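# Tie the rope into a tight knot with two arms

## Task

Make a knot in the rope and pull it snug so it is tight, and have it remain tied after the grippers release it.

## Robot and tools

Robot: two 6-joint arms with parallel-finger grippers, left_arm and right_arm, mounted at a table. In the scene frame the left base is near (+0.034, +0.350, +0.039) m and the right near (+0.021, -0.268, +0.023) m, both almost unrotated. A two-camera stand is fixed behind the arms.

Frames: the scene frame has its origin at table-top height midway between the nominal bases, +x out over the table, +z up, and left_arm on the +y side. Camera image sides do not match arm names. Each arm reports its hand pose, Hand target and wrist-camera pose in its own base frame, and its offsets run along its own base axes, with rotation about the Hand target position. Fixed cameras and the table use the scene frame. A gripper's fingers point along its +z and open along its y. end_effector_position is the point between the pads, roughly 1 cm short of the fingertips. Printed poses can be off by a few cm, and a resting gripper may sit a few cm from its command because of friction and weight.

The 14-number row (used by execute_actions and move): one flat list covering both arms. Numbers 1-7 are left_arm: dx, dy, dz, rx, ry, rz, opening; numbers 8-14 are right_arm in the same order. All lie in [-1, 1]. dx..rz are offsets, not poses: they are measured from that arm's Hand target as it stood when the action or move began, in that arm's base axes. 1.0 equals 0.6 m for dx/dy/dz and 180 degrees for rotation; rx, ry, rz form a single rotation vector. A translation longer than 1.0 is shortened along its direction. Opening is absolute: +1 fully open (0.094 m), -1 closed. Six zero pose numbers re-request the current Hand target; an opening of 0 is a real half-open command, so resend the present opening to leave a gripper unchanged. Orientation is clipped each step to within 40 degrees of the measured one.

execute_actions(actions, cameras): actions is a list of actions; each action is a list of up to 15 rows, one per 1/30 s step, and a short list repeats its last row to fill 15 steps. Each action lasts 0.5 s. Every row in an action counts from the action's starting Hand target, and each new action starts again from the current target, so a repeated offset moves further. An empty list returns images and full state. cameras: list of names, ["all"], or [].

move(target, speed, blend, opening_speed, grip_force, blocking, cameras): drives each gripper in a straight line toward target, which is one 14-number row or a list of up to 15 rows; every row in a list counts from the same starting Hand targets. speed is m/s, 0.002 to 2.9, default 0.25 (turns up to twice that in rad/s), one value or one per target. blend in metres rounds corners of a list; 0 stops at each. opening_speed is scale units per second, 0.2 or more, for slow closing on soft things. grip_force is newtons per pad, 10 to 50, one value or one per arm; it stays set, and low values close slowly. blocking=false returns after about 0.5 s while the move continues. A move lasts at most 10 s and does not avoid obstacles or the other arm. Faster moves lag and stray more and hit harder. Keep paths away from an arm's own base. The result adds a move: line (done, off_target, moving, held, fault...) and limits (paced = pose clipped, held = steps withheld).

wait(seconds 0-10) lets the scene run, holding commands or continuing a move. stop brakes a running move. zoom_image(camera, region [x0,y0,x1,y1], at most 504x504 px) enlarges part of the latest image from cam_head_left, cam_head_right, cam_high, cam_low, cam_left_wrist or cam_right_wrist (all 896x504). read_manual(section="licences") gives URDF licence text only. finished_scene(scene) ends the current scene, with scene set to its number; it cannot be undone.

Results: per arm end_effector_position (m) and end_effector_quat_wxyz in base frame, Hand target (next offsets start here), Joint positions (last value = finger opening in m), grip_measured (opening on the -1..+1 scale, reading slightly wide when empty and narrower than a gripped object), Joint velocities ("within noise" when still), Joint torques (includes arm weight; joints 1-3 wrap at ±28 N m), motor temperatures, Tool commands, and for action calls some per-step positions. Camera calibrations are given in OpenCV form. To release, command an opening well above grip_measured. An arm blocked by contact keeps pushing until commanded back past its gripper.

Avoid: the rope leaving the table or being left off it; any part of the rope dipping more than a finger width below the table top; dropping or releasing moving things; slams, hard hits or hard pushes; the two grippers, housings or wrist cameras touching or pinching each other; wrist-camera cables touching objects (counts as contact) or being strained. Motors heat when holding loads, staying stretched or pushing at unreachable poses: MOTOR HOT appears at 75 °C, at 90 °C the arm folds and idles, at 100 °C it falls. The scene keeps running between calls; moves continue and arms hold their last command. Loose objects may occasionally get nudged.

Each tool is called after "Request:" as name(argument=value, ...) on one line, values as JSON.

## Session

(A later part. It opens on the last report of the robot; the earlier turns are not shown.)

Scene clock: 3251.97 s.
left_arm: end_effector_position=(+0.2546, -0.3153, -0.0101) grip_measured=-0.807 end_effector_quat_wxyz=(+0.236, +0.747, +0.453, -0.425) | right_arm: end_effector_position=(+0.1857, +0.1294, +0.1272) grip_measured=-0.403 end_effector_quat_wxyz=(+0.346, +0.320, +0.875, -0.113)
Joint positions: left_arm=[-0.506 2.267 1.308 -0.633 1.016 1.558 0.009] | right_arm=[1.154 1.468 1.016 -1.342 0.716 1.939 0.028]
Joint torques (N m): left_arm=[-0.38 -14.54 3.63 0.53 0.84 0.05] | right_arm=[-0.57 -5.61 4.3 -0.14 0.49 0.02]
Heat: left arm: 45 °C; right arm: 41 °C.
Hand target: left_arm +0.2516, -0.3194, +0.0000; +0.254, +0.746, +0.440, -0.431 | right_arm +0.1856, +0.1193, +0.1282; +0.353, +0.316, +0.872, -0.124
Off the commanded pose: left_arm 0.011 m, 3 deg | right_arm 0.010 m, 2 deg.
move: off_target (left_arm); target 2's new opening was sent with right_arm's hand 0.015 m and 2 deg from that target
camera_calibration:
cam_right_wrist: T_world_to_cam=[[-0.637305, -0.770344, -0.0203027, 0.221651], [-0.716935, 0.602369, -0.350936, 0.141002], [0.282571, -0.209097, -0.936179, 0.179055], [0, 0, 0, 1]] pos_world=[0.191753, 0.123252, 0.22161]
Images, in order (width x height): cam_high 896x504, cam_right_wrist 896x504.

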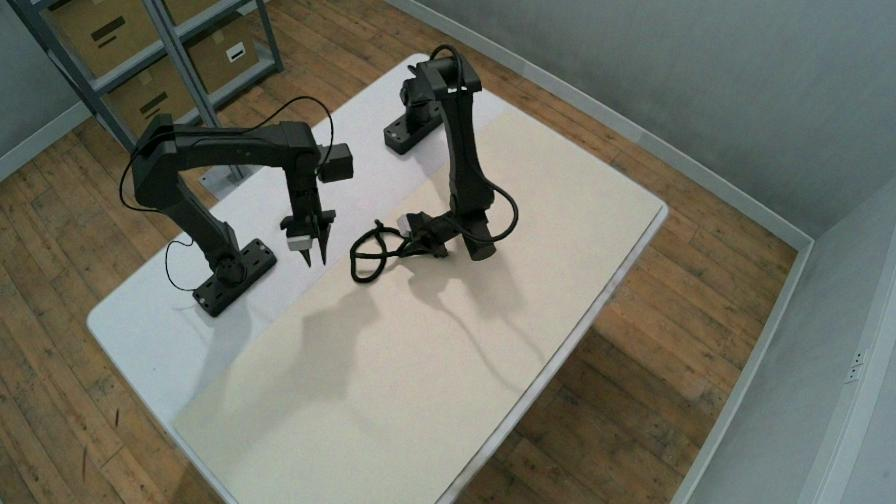

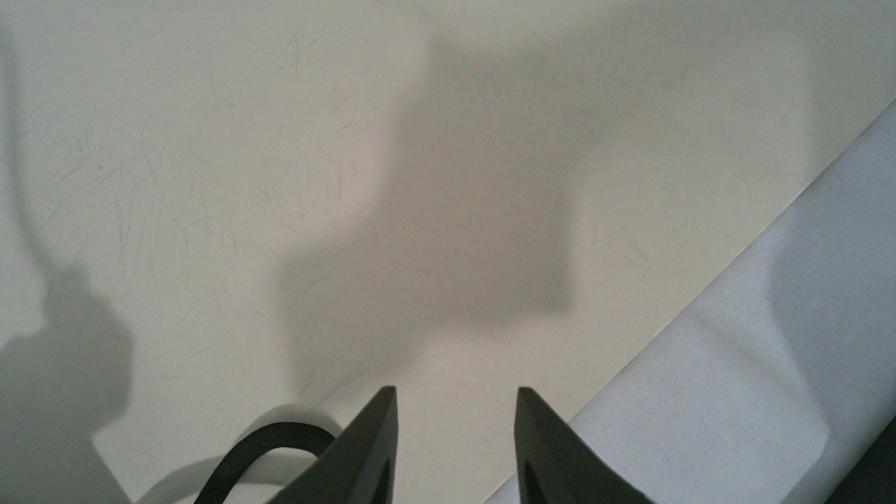

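Request:
wait(seconds=0, cameras=["cam_left_wrist","cam_low","cam_head_right","cam_head_left"])

Request:
zoom_image(camera="cam_low", region=[310, 150, 410, 230])

Request:
zoom_image(camera="cam_head_left", region=[420, 260, 510, 345])

Scene clock: 3259.43 s.
left_arm: end_effector_position=(+0.2546, -0.3153, -0.0101) grip_measured=-0.807 end_effector_quat_wxyz=(+0.236, +0.747, +0.453, -0.425) | right_arm: end_effector_position=(+0.1857, +0.1294, +0.1272) grip_measured=-0.403 end_effector_quat_wxyz=(+0.346, +0.320, +0.875, -0.113)
Joint positions: left_arm=[-0.506 2.267 1.308 -0.633 1.016 1.558 0.009] | right_arm=[1.154 1.468 1.016 -1.342 0.716 1.939 0.028]
Joint torques (N m): left_arm=[-0.38 -14.54 3.66 0.53 0.84 0.05] | right_arm=[-0.57 -5.63 4.33 -0.14 0.48 0.01]
Heat: left arm: 45 °C; right arm: 41 °C.
Hand target: left_arm +0.2516, -0.3194, +0.0000; +0.254, +0.746, +0.440, -0.431 | right_arm +0.1856, +0.1193, +0.1282; +0.353, +0.316, +0.872, -0.124
Tool commands: left_gripper/opening=-0.86 right_gripper/opening=-0.4
Off the commanded pose: left_arm 0.011 m, 3 deg | right_arm 0.010 m, 2 deg.
camera_calibration:
cam_left_wrist: T_world_to_cam=[[-0.86708, 0.497402, 0.0276208, 0.37992], [0.402198, 0.731679, -0.550348, 0.159965], [-0.293954, -0.466087, -0.834479, 0.0121384], [0, 0, 0, 1]] pos_world=[0.268652, -0.300359, 0.0876719]
Images, in order (width x height): cam_head_left 896x504, cam_head_right 896x504, cam_low 896x504, cam_left_wrist 896x504.

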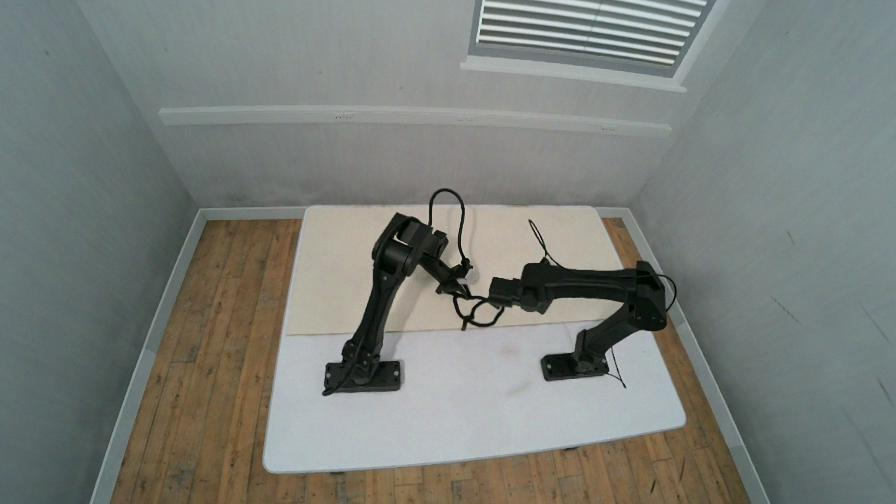

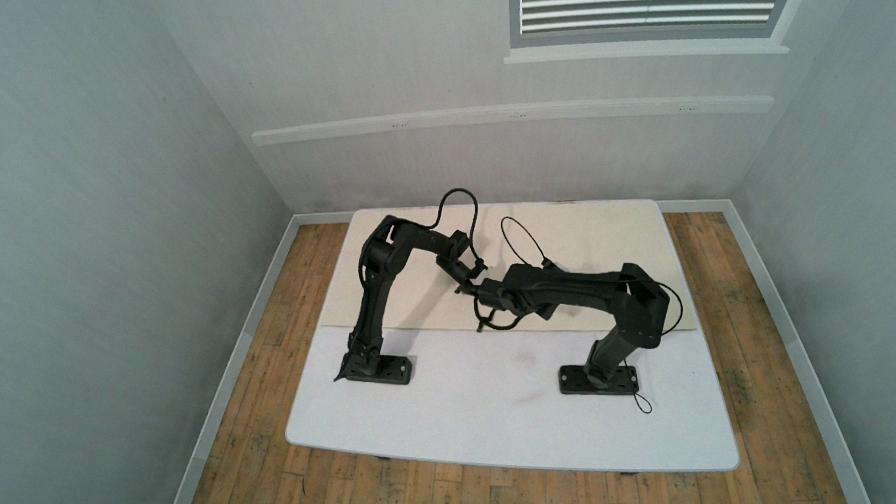

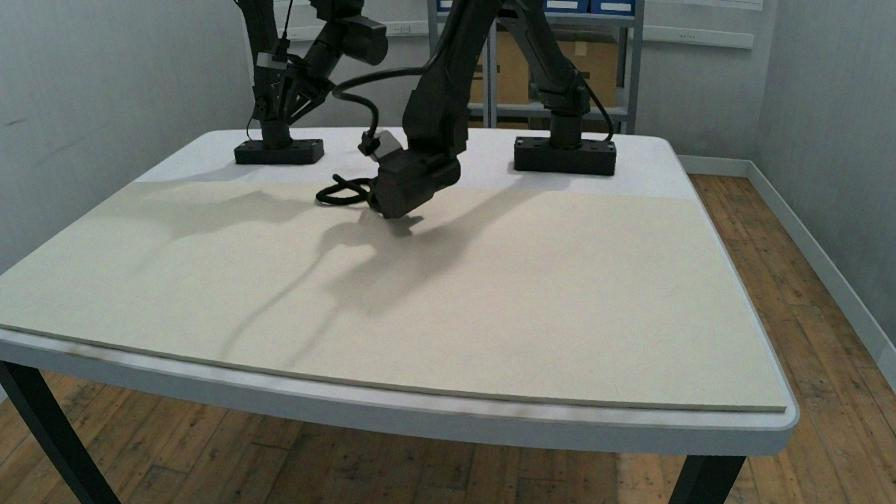

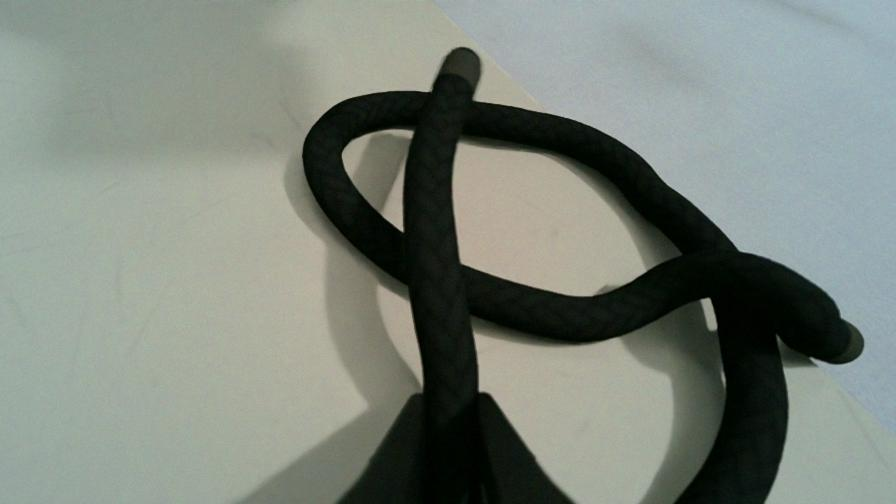

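Scaled by 5.040.

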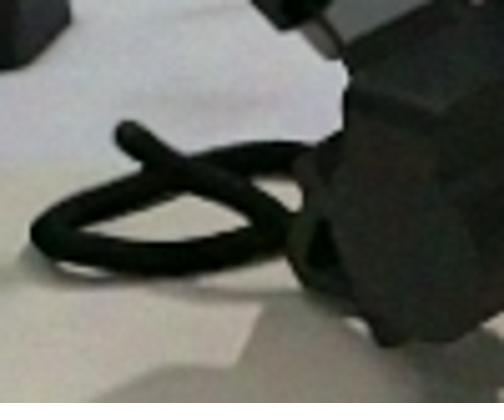

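Scaled by 5.600.

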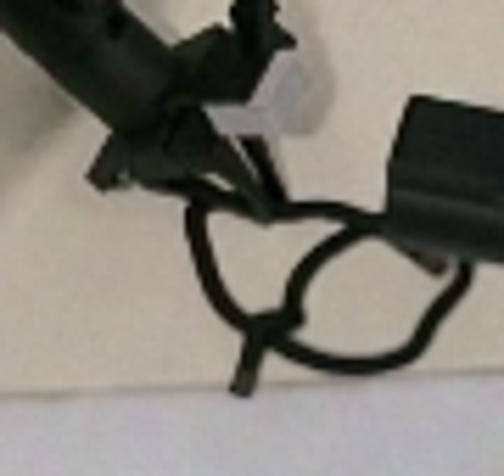

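Request:
move(target=[0,0,0,0,0,0,-0.86,0,0.155,-0.13,0,0,0,-0.35], speed=0.15, cameras=["cam_right_wrist"])

Scene clock: 3303.57 s.
left_arm: end_effector_position=(+0.2546, -0.3153, -0.0101) grip_measured=-0.807 end_effector_quat_wxyz=(+0.236, +0.747, +0.453, -0.425) | right_arm: end_effector_position=(+0.1824, +0.2024, +0.0505) grip_measured=-0.353 end_effector_quat_wxyz=(+0.345, +0.311, +0.875, -0.134)
Joint positions: left_arm=[-0.506 2.267 1.308 -0.633 1.016 1.558 0.009] | right_arm=[1.265 1.884 1.135 -1.18 0.685 2.077 0.03]
Joint torques (N m): left_arm=[-0.38 -14.53 3.63 0.53 0.83 0.05] | right_arm=[0.4 -5.83 7.3 -0.19 0.39 0.1]
Heat: left arm: 46 °C; right arm: 41 °C.
Hand target: left_arm +0.2516, -0.3194, +0.0000; +0.254, +0.746, +0.440, -0.431 | right_arm +0.1856, +0.2122, +0.0502; +0.353, +0.316, +0.872, -0.124
Off the commanded pose: left_arm 0.011 m, 3 deg | right_arm 0.010 m, 2 deg.
joint sent to its limit (right arm) — joint 6 (wrist roll), upper limit. The joint targets still meet the commanded pose.
move: off_target (left_arm)
camera_calibration:
cam_right_wrist: T_world_to_cam=[[-0.636169, -0.771208, 0.0229473, 0.271934], [-0.723608, 0.586055, -0.364598, 0.0730003], [0.267732, -0.248551, -0.930882, 0.133812], [0, 0, 0, 1]] pos_world=[0.189994, 0.200195, 0.144939]
Images, in order (width x height): cam_right_wrist 896x504.

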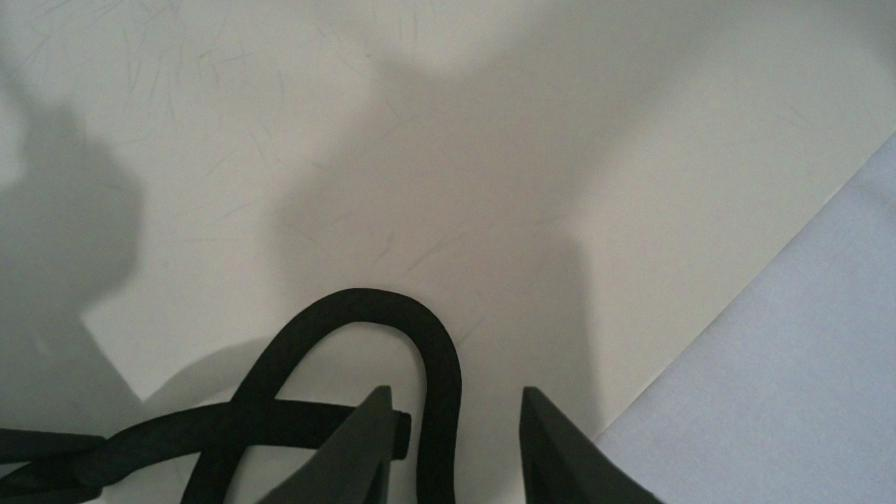

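Request:
move(target=[[0.034,0.06,0,0,0,0,-0.86,0,0,0,0,0,0,-0.35],[0.034,0.06,0,0,0,0,-0.86,0,0,-0.13,0,0,0,-0.35]], speed=0.08, cameras=["cam_right_wrist","cam_left_wrist"])

Scene clock: 3312.63 s.
left_arm: end_effector_position=(+0.2691, -0.2798, -0.0014) grip_measured=-0.807 end_effector_quat_wxyz=(+0.249, +0.749, +0.445, -0.423) | right_arm: end_effector_position=(+0.1870, +0.2146, -0.0100) grip_measured=-0.353 end_effector_quat_wxyz=(+0.351, +0.312, +0.874, -0.121)
Joint positions: left_arm=[-0.401 2.267 1.34 -0.809 1.019 1.761 0.009] | right_arm=[1.27 2.044 1.08 -0.943 0.698 2.078 0.03]
Joint torques (N m): left_arm=[-0.01 -10.5 7.25 -0.1 0.7 0.13] | right_arm=[0.12 -5.14 2.69 0.4 0.27 0.11]
Heat: left arm: 46 °C; right arm: 41 °C.
Hand target: left_arm +0.2720, -0.2834, +0.0001; +0.254, +0.746, +0.440, -0.431 | right_arm +0.1855, +0.2123, -0.0279; +0.353, +0.316, +0.872, -0.124
Off the commanded pose: left_arm 0.005 m, 1 deg | right_arm 0.018 m, 1 deg.
joint sent to its limit (right arm) — joint 6 (wrist roll), upper limit. The joint targets still meet the commanded pose.
move: off_target (right_arm)
camera_calibration:
cam_left_wrist: T_world_to_cam=[[-0.866972, 0.498356, -0.00128499, 0.374784], [0.413801, 0.718433, -0.559126, 0.126084], [-0.277721, -0.485278, -0.829082, 0.0305382], [0, 0, 0, 1]] pos_world=[0.281235, -0.26254, 0.0962972]
cam_right_wrist: T_world_to_cam=[[-0.630029, -0.776565, -0.00314613, 0.285524], [-0.721432, 0.586789, -0.367716, 0.046492], [0.287402, -0.229402, -0.929933, 0.0715396], [0, 0, 0, 1]] pos_world=[0.192869, 0.210858, 0.0845211]
Images, in order (width x height): cam_left_wrist 896x504, cam_right_wrist 896x504.

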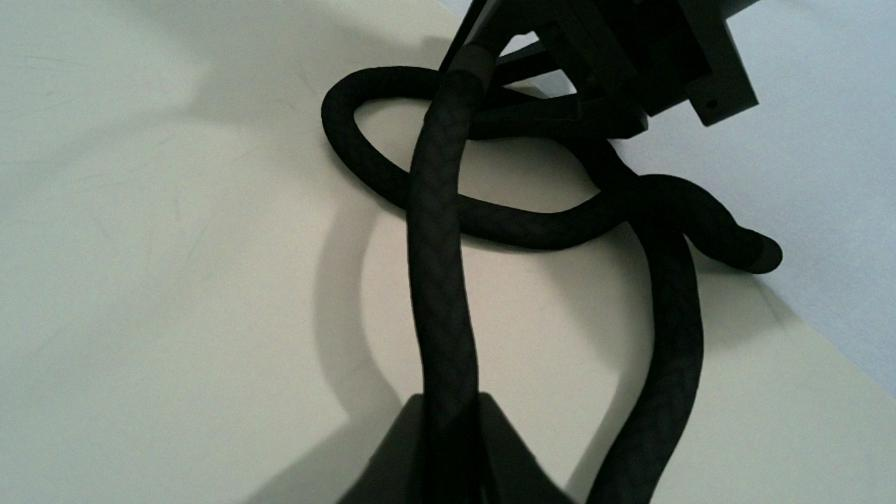

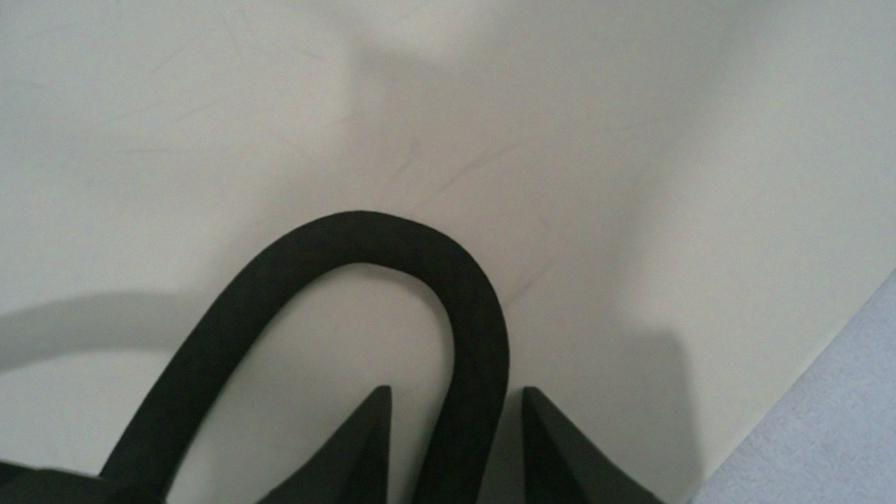

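Request:
move(target=[[0,0,0,0,0,0,-0.86,0,0,0,0,0,0,-0.86],[0,0,-0.02,0,0,0,-0.4,0,0,0,0,0,0,-0.86]], speed=0.05, opening_speed=0.4, cameras=["cam_right_wrist","cam_left_wrist","cam_low"])

Request:
zoom_image(camera="cam_low", region=[310, 150, 410, 230])

Scene clock: 3335.43 s.
left_arm: end_effector_position=(+0.2662, -0.2785, -0.0098) grip_measured=-0.402 end_effector_quat_wxyz=(+0.241, +0.746, +0.449, -0.430) | right_arm: end_effector_position=(+0.1904, +0.2175, -0.0092) grip_measured=-0.765 end_effector_quat_wxyz=(+0.359, +0.313, +0.872, -0.113)
Joint positions: left_arm=[-0.401 2.293 1.34 -0.81 1.019 1.764 0.028] | right_arm=[1.27 2.044 1.08 -0.927 0.715 2.078 0.011]
Joint torques (N m): left_arm=[0.01 -10.21 6.71 0.2 0.7 0.13] | right_arm=[0.1 -5.18 2.73 0.27 0.13 0.11]
Heat: left arm: 45 °C; right arm: 40 °C.
Hand target: left_arm +0.2720, -0.2834, -0.0119; +0.254, +0.746, +0.440, -0.431 | right_arm +0.1855, +0.2123, -0.0279; +0.353, +0.316, +0.872, -0.124
Off the commanded pose: left_arm 0.008 m, 2 deg | right_arm 0.020 m, 1 deg.
joint sent to its limit (right arm) — joint 6 (wrist roll), upper limit. The joint targets still meet the commanded pose.
move: off_target (right_arm)
camera_calibration:
cam_left_wrist: T_world_to_cam=[[-0.866164, 0.499271, 0.0221106, 0.371865], [0.402416, 0.723002, -0.561543, 0.125899], [-0.296348, -0.47749, -0.827152, 0.030444], [0, 0, 0, 1]] pos_world=[0.280455, -0.26215, 0.0876572]
cam_right_wrist: T_world_to_cam=[[-0.625621, -0.779759, -0.0239689, 0.289485], [-0.716984, 0.586821, -0.376264, 0.046666], [0.30746, -0.218213, -0.926203, 0.0657658], [0, 0, 0, 1]] pos_world=[0.194346, 0.212695, 0.0854098]
Images, in order (width x height): cam_low 896x504, cam_left_wrist 896x504, cam_right_wrist 896x504.

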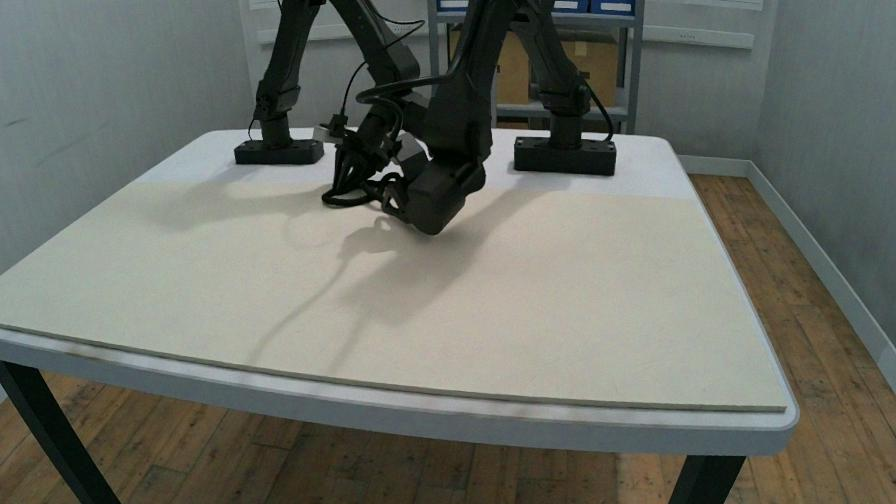

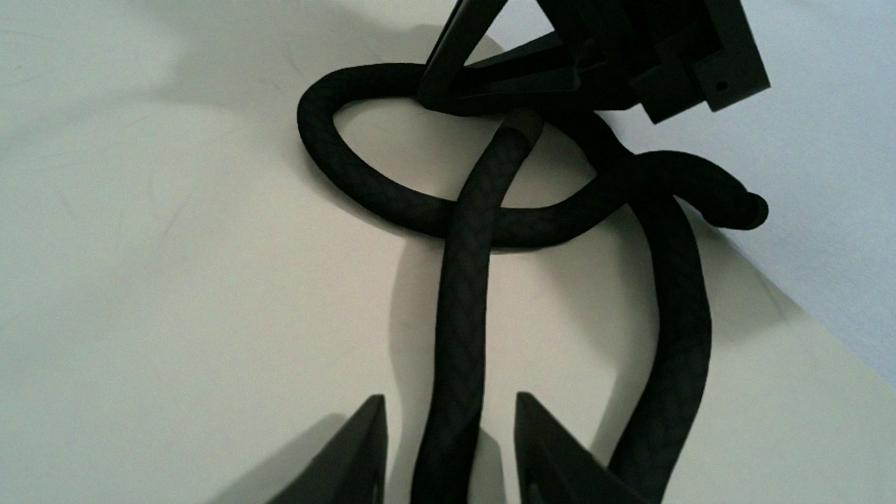

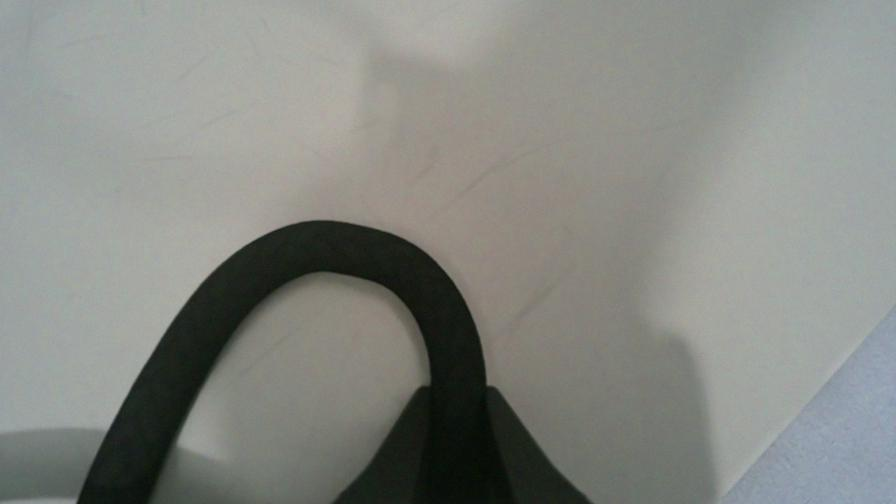

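Scaled by 5.040.

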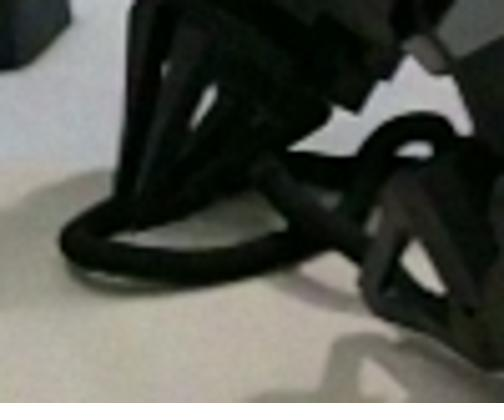

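Request:
move(target=[[0,0,-0.03,0,0,0,-0.4,0,0,0,0,0,0,-0.86],[0,0,-0.03,0,0,0,-0.86,0,0,0,0,0,0,-0.86],[0,0,-0.03,0,0,0,-0.86,0.01,0,0.16,0,0,0,-0.86]], speed=0.06, opening_speed=0.4, cameras=["cam_right_wrist","cam_left_wrist","cam_low","cam_high"])

Request:
zoom_image(camera="cam_low", region=[310, 150, 410, 230])

Request:
zoom_image(camera="cam_high", region=[340, 200, 440, 280])

Scene clock: 3348.63 s.
left_arm: end_effector_position=(+0.2648, -0.2819, -0.0138) grip_measured=-0.806 end_effector_quat_wxyz=(+0.248, +0.734, +0.448, -0.446) | right_arm: end_effector_position=(+0.1866, +0.2099, +0.0547) grip_measured=-0.766 end_effector_quat_wxyz=(+0.348, +0.311, +0.874, -0.134)
Joint positions: left_arm=[-0.401 2.321 1.34 -0.794 1.059 1.764 0.009] | right_arm=[1.262 1.906 1.182 -1.204 0.69 2.075 0.011]
Joint torques (N m): left_arm=[0.05 -8.94 6.08 0.51 0.27 0.16] | right_arm=[-0.64 -9.32 7.23 -0.53 0.42 0.01]
Heat: left arm: 45 °C; right arm: 40 °C.
Hand target: left_arm +0.2720, -0.2834, -0.0300; +0.254, +0.746, +0.440, -0.431 | right_arm +0.1916, +0.2123, +0.0682; +0.353, +0.316, +0.872, -0.124
Off the commanded pose: left_arm 0.018 m, 3 deg | right_arm 0.015 m, 1 deg.
move: off_target (left_arm, right_arm); target 2's new opening was sent with left_arm's hand 0.017 m and 2 deg from that target
camera_calibration:
cam_left_wrist: T_world_to_cam=[[-0.869355, 0.493281, 0.0299222, 0.371662], [0.381248, 0.70797, -0.594498, 0.127676], [-0.314439, -0.505422, -0.80354, 0.0223916], [0, 0, 0, 1]] pos_world=[0.281471, -0.262407, 0.0827748]
cam_right_wrist: T_world_to_cam=[[-0.636549, -0.770946, 0.021151, 0.280485], [-0.721693, 0.585763, -0.368836, 0.0731424], [0.271963, -0.250047, -0.929254, 0.137952], [0, 0, 0, 1]] pos_world=[0.193811, 0.20789, 0.149238]
Images, in order (width x height): cam_high 896x504, cam_low 896x504, cam_left_wrist 896x504, cam_right_wrist 896x504.

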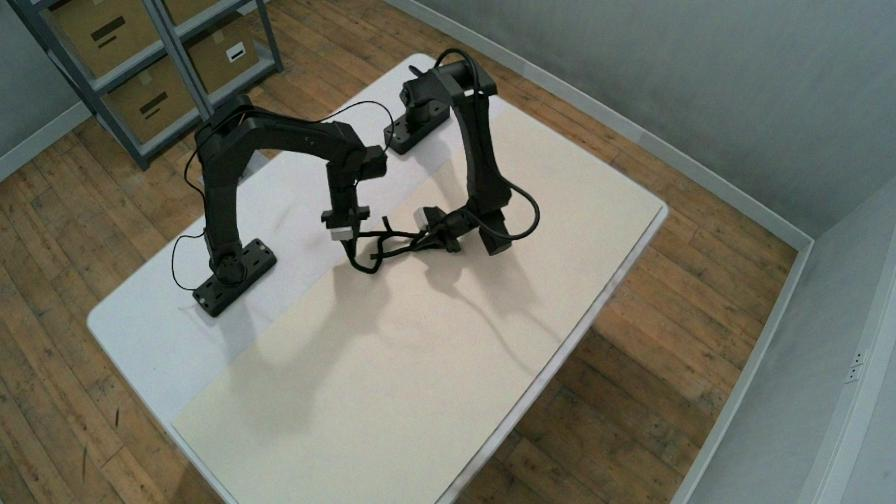

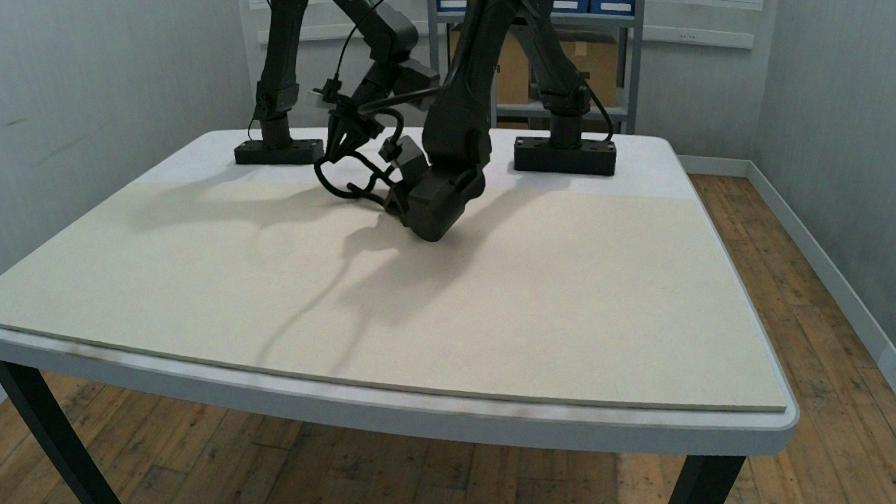

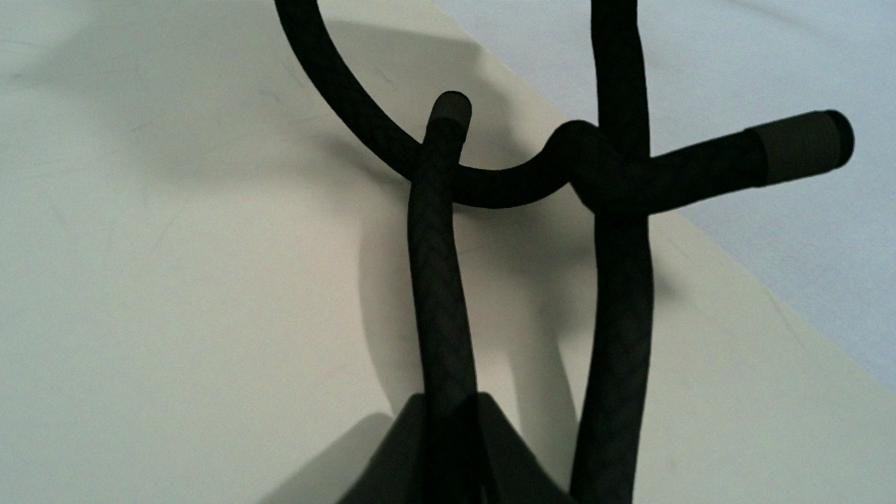

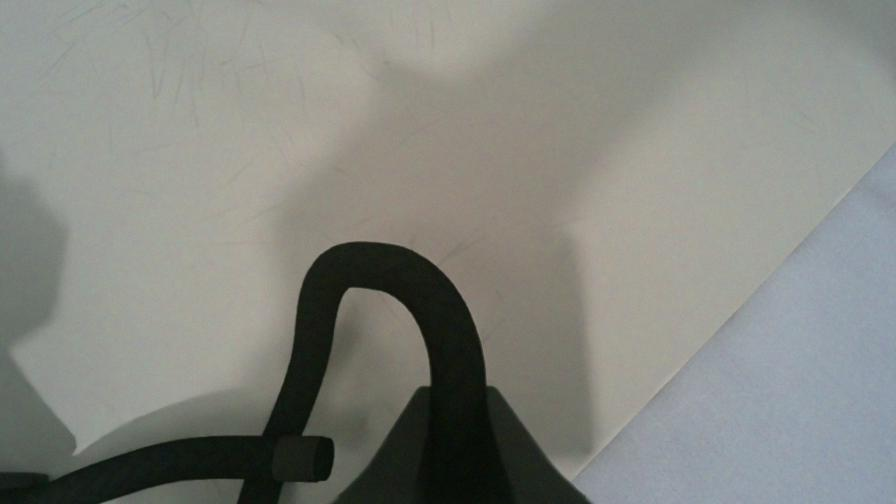

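Scaled by 5.040.

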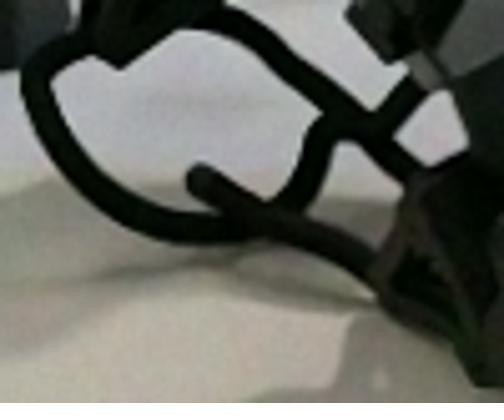

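Scaled by 5.040.

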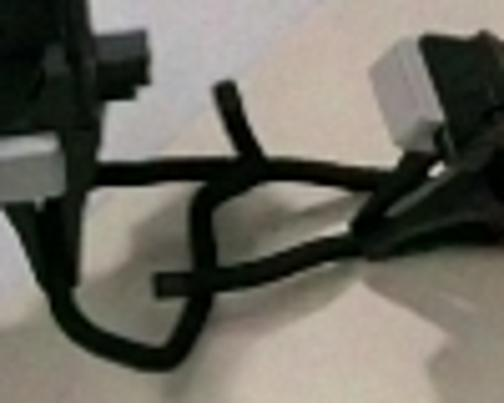

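Request:
move(target=[[-0.035,-0.05,0.02,0,0,0,-0.86,0,0,0,0,0,0,-0.86],[-0.066,-0.094,0.05,0,0,0,-0.86,0,0,0,0,0,0,-0.86]], speed=0.06, cameras=["cam_right_wrist","cam_left_wrist","cam_low","cam_high"])

Request:
zoom_image(camera="cam_low", region=[310, 150, 410, 230])

Request:
zoom_image(camera="cam_high", region=[330, 200, 430, 280])

Scene clock: 3362.13 s.
left_arm: end_effector_position=(+0.2341, -0.3385, -0.0078) grip_measured=-0.807 end_effector_quat_wxyz=(+0.241, +0.745, +0.449, -0.431) | right_arm: end_effector_position=(+0.1862, +0.2086, +0.0552) grip_measured=-0.766 end_effector_quat_wxyz=(+0.348, +0.310, +0.874, -0.137)
Joint positions: left_arm=[-0.584 2.227 1.23 -0.466 1.029 1.411 0.009] | right_arm=[1.262 1.906 1.182 -1.211 0.69 2.075 0.011]
Joint torques (N m): left_arm=[-0.09 -14.23 3.73 0.71 0.64 0.05] | right_arm=[-0.62 -9.32 7.21 -0.53 0.43 0.01]
Heat: left arm: 45 °C; right arm: 41 °C.
Hand target: left_arm +0.2323, -0.3398, -0.0001; +0.254, +0.746, +0.440, -0.431 | right_arm +0.1916, +0.2123, +0.0682; +0.353, +0.316, +0.872, -0.124
Off the commanded pose: left_arm 0.008 m, 2 deg | right_arm 0.015 m, 2 deg.
move: off_target (right_arm)
camera_calibration:
cam_left_wrist: T_world_to_cam=[[-0.866081, 0.49932, 0.0241378, 0.373912], [0.400809, 0.722448, -0.563401, 0.183549], [-0.298756, -0.478277, -0.825831, -0.00573484], [0, 0, 0, 1]] pos_world=[0.248557, -0.322049, 0.0896502]
cam_right_wrist: T_world_to_cam=[[-0.636483, -0.770798, 0.0275717, 0.278716], [-0.722494, 0.583321, -0.371131, 0.0745351], [0.269984, -0.256139, -0.928171, 0.139807], [0, 0, 0, 1]] pos_world=[0.193503, 0.207165, 0.149743]
Images, in order (width x height): cam_high 896x504, cam_low 896x504, cam_left_wrist 896x504, cam_right_wrist 896x504.

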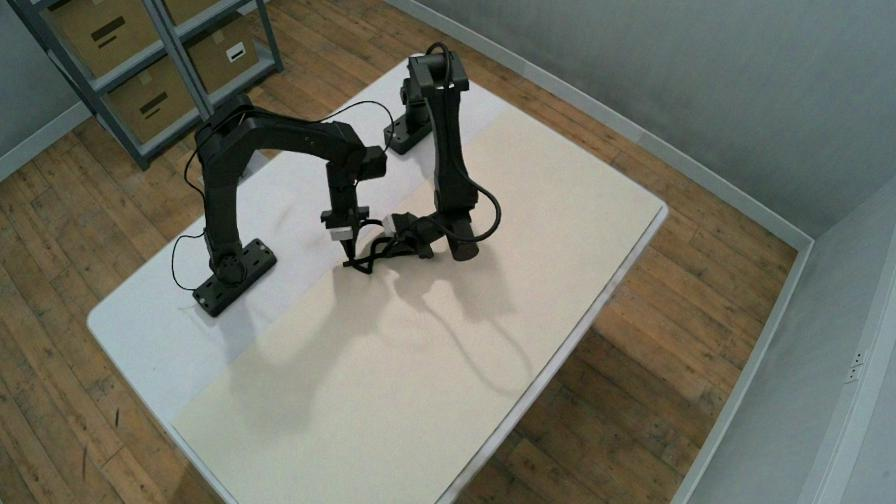

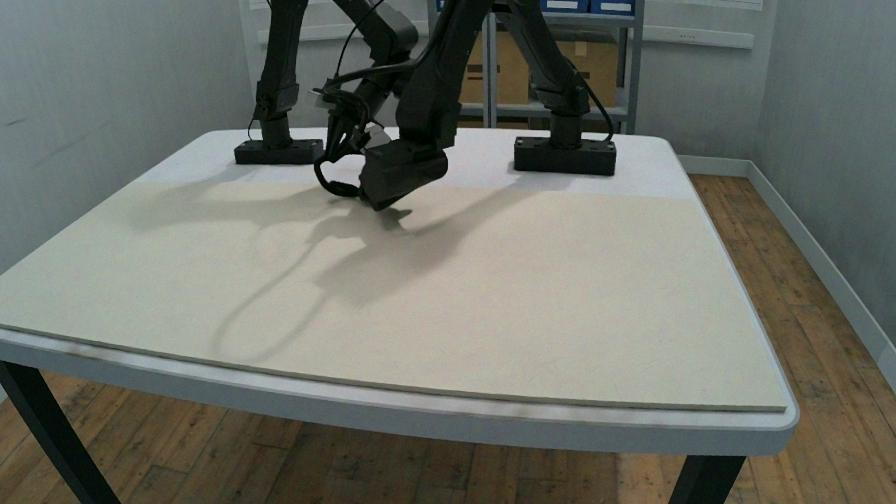

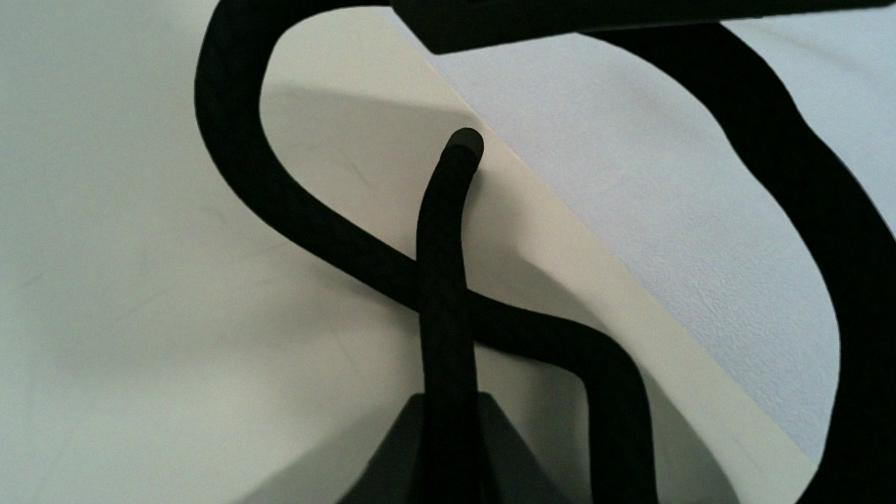

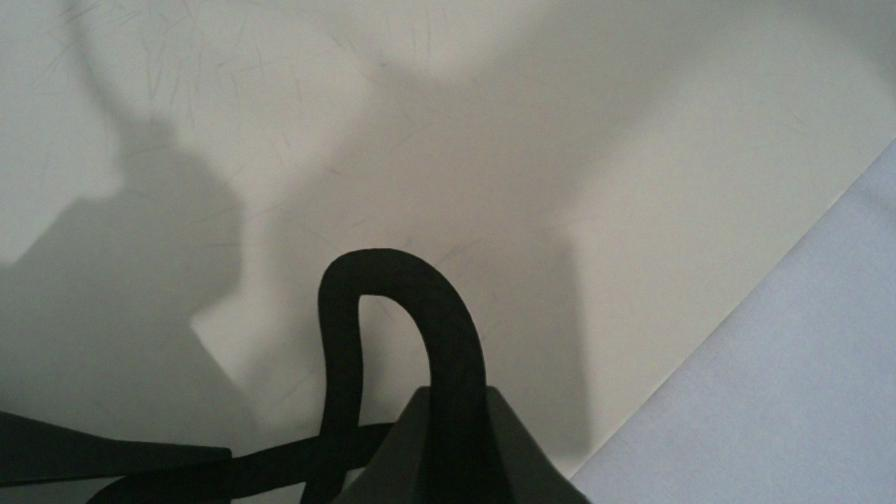

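Scaled by 5.040.

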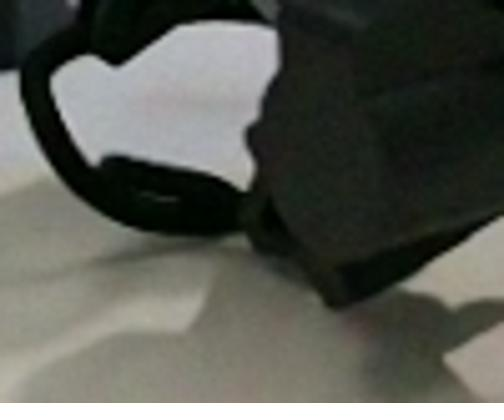

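Scaled by 5.040.

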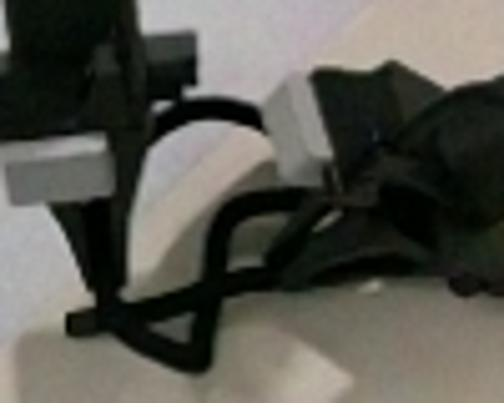

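Request:
move(target=[-0.024,-0.034,0.01,0,0,0,-0.86,0,0,0,0,0,0,-0.86], speed=0.05, cameras=["cam_right_wrist","cam_left_wrist","cam_low","cam_high"])

Request:
zoom_image(camera="cam_low", region=[310, 150, 410, 230])

Request:
zoom_image(camera="cam_high", region=[330, 200, 430, 280])

Scene clock: 3369.40 s.
left_arm: end_effector_position=(+0.2203, -0.3593, -0.0019) grip_measured=-0.807 end_effector_quat_wxyz=(+0.241, +0.745, +0.450, -0.430) | right_arm: end_effector_position=(+0.1862, +0.2085, +0.0552) grip_measured=-0.766 end_effector_quat_wxyz=(+0.348, +0.310, +0.874, -0.137)
Joint positions: left_arm=[-0.651 2.194 1.194 -0.35 1.017 1.281 0.009] | right_arm=[1.262 1.906 1.182 -1.211 0.69 2.075 0.011]
Joint torques (N m): left_arm=[-0.13 -14.22 3.86 0.88 0.62 0.05] | right_arm=[-0.62 -9.33 7.21 -0.53 0.43 0.01]
Heat: left arm: 45 °C; right arm: 41 °C.
Hand target: left_arm +0.2180, -0.3602, +0.0061; +0.254, +0.746, +0.440, -0.431 | right_arm +0.1916, +0.2123, +0.0682; +0.353, +0.316, +0.872, -0.124
Off the commanded pose: left_arm 0.008 m, 2 deg | right_arm 0.015 m, 2 deg.
move: off_target (right_arm)
camera_calibration:
cam_left_wrist: T_world_to_cam=[[-0.866941, 0.497899, 0.0225861, 0.371926], [0.400489, 0.722874, -0.563082, 0.207589], [-0.296685, -0.479113, -0.826092, -0.0156595], [0, 0, 0, 1]] pos_world=[0.234655, -0.342745, 0.0955532]
cam_right_wrist: T_world_to_cam=[[-0.636518, -0.770755, 0.0279494, 0.278656], [-0.722498, 0.583201, -0.371312, 0.0745885], [0.269891, -0.256541, -0.928087, 0.139896], [0, 0, 0, 1]] pos_world=[0.193503, 0.207164, 0.149743]
Images, in order (width x height): cam_high 896x504, cam_low 896x504, cam_left_wrist 896x504, cam_right_wrist 896x504.

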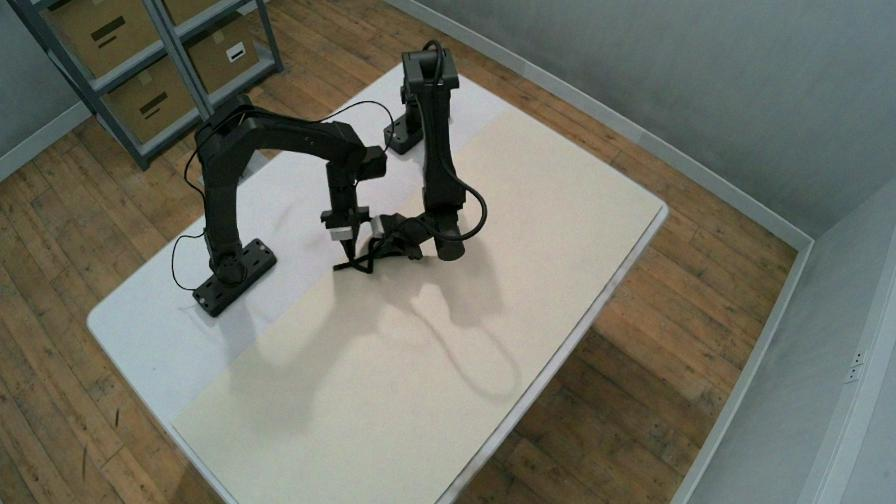

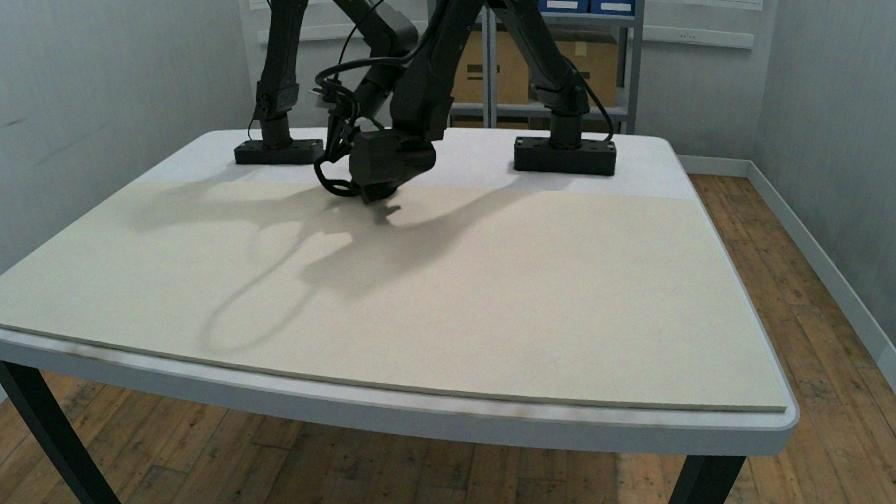

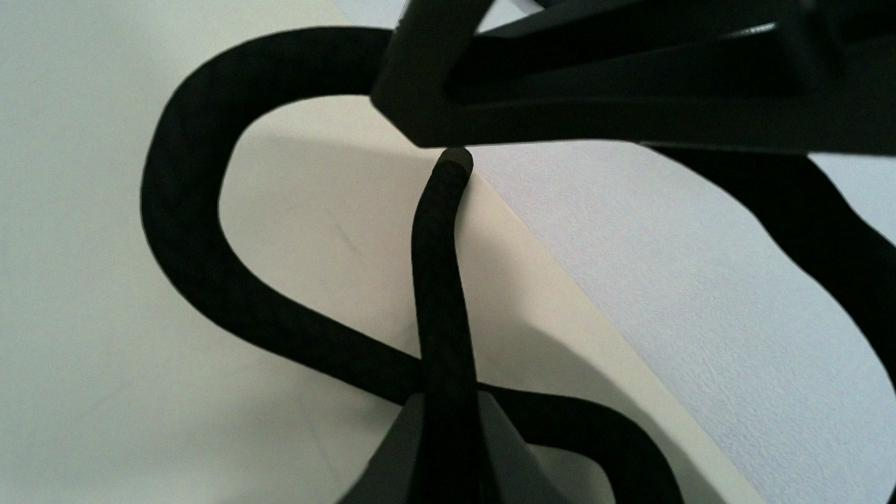

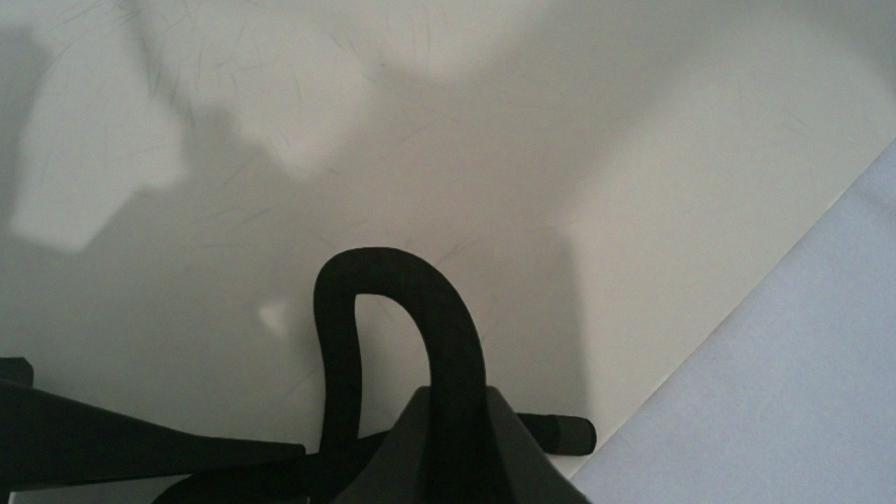

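Scaled by 5.040.

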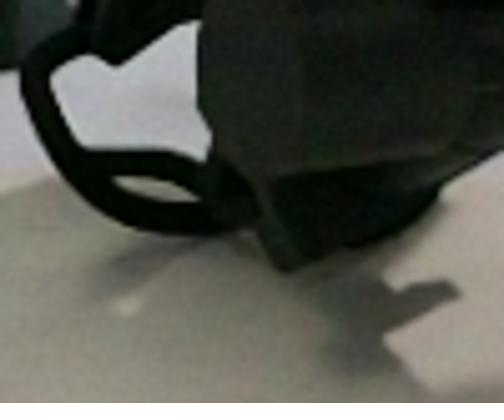

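Scaled by 5.040.

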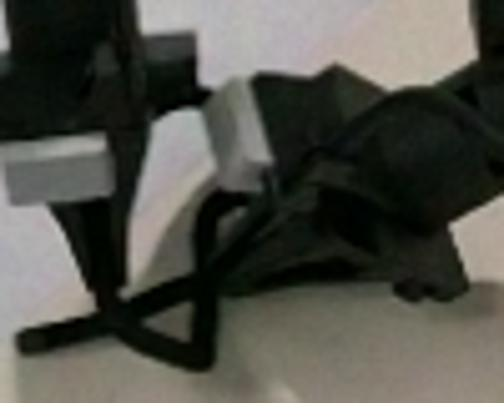

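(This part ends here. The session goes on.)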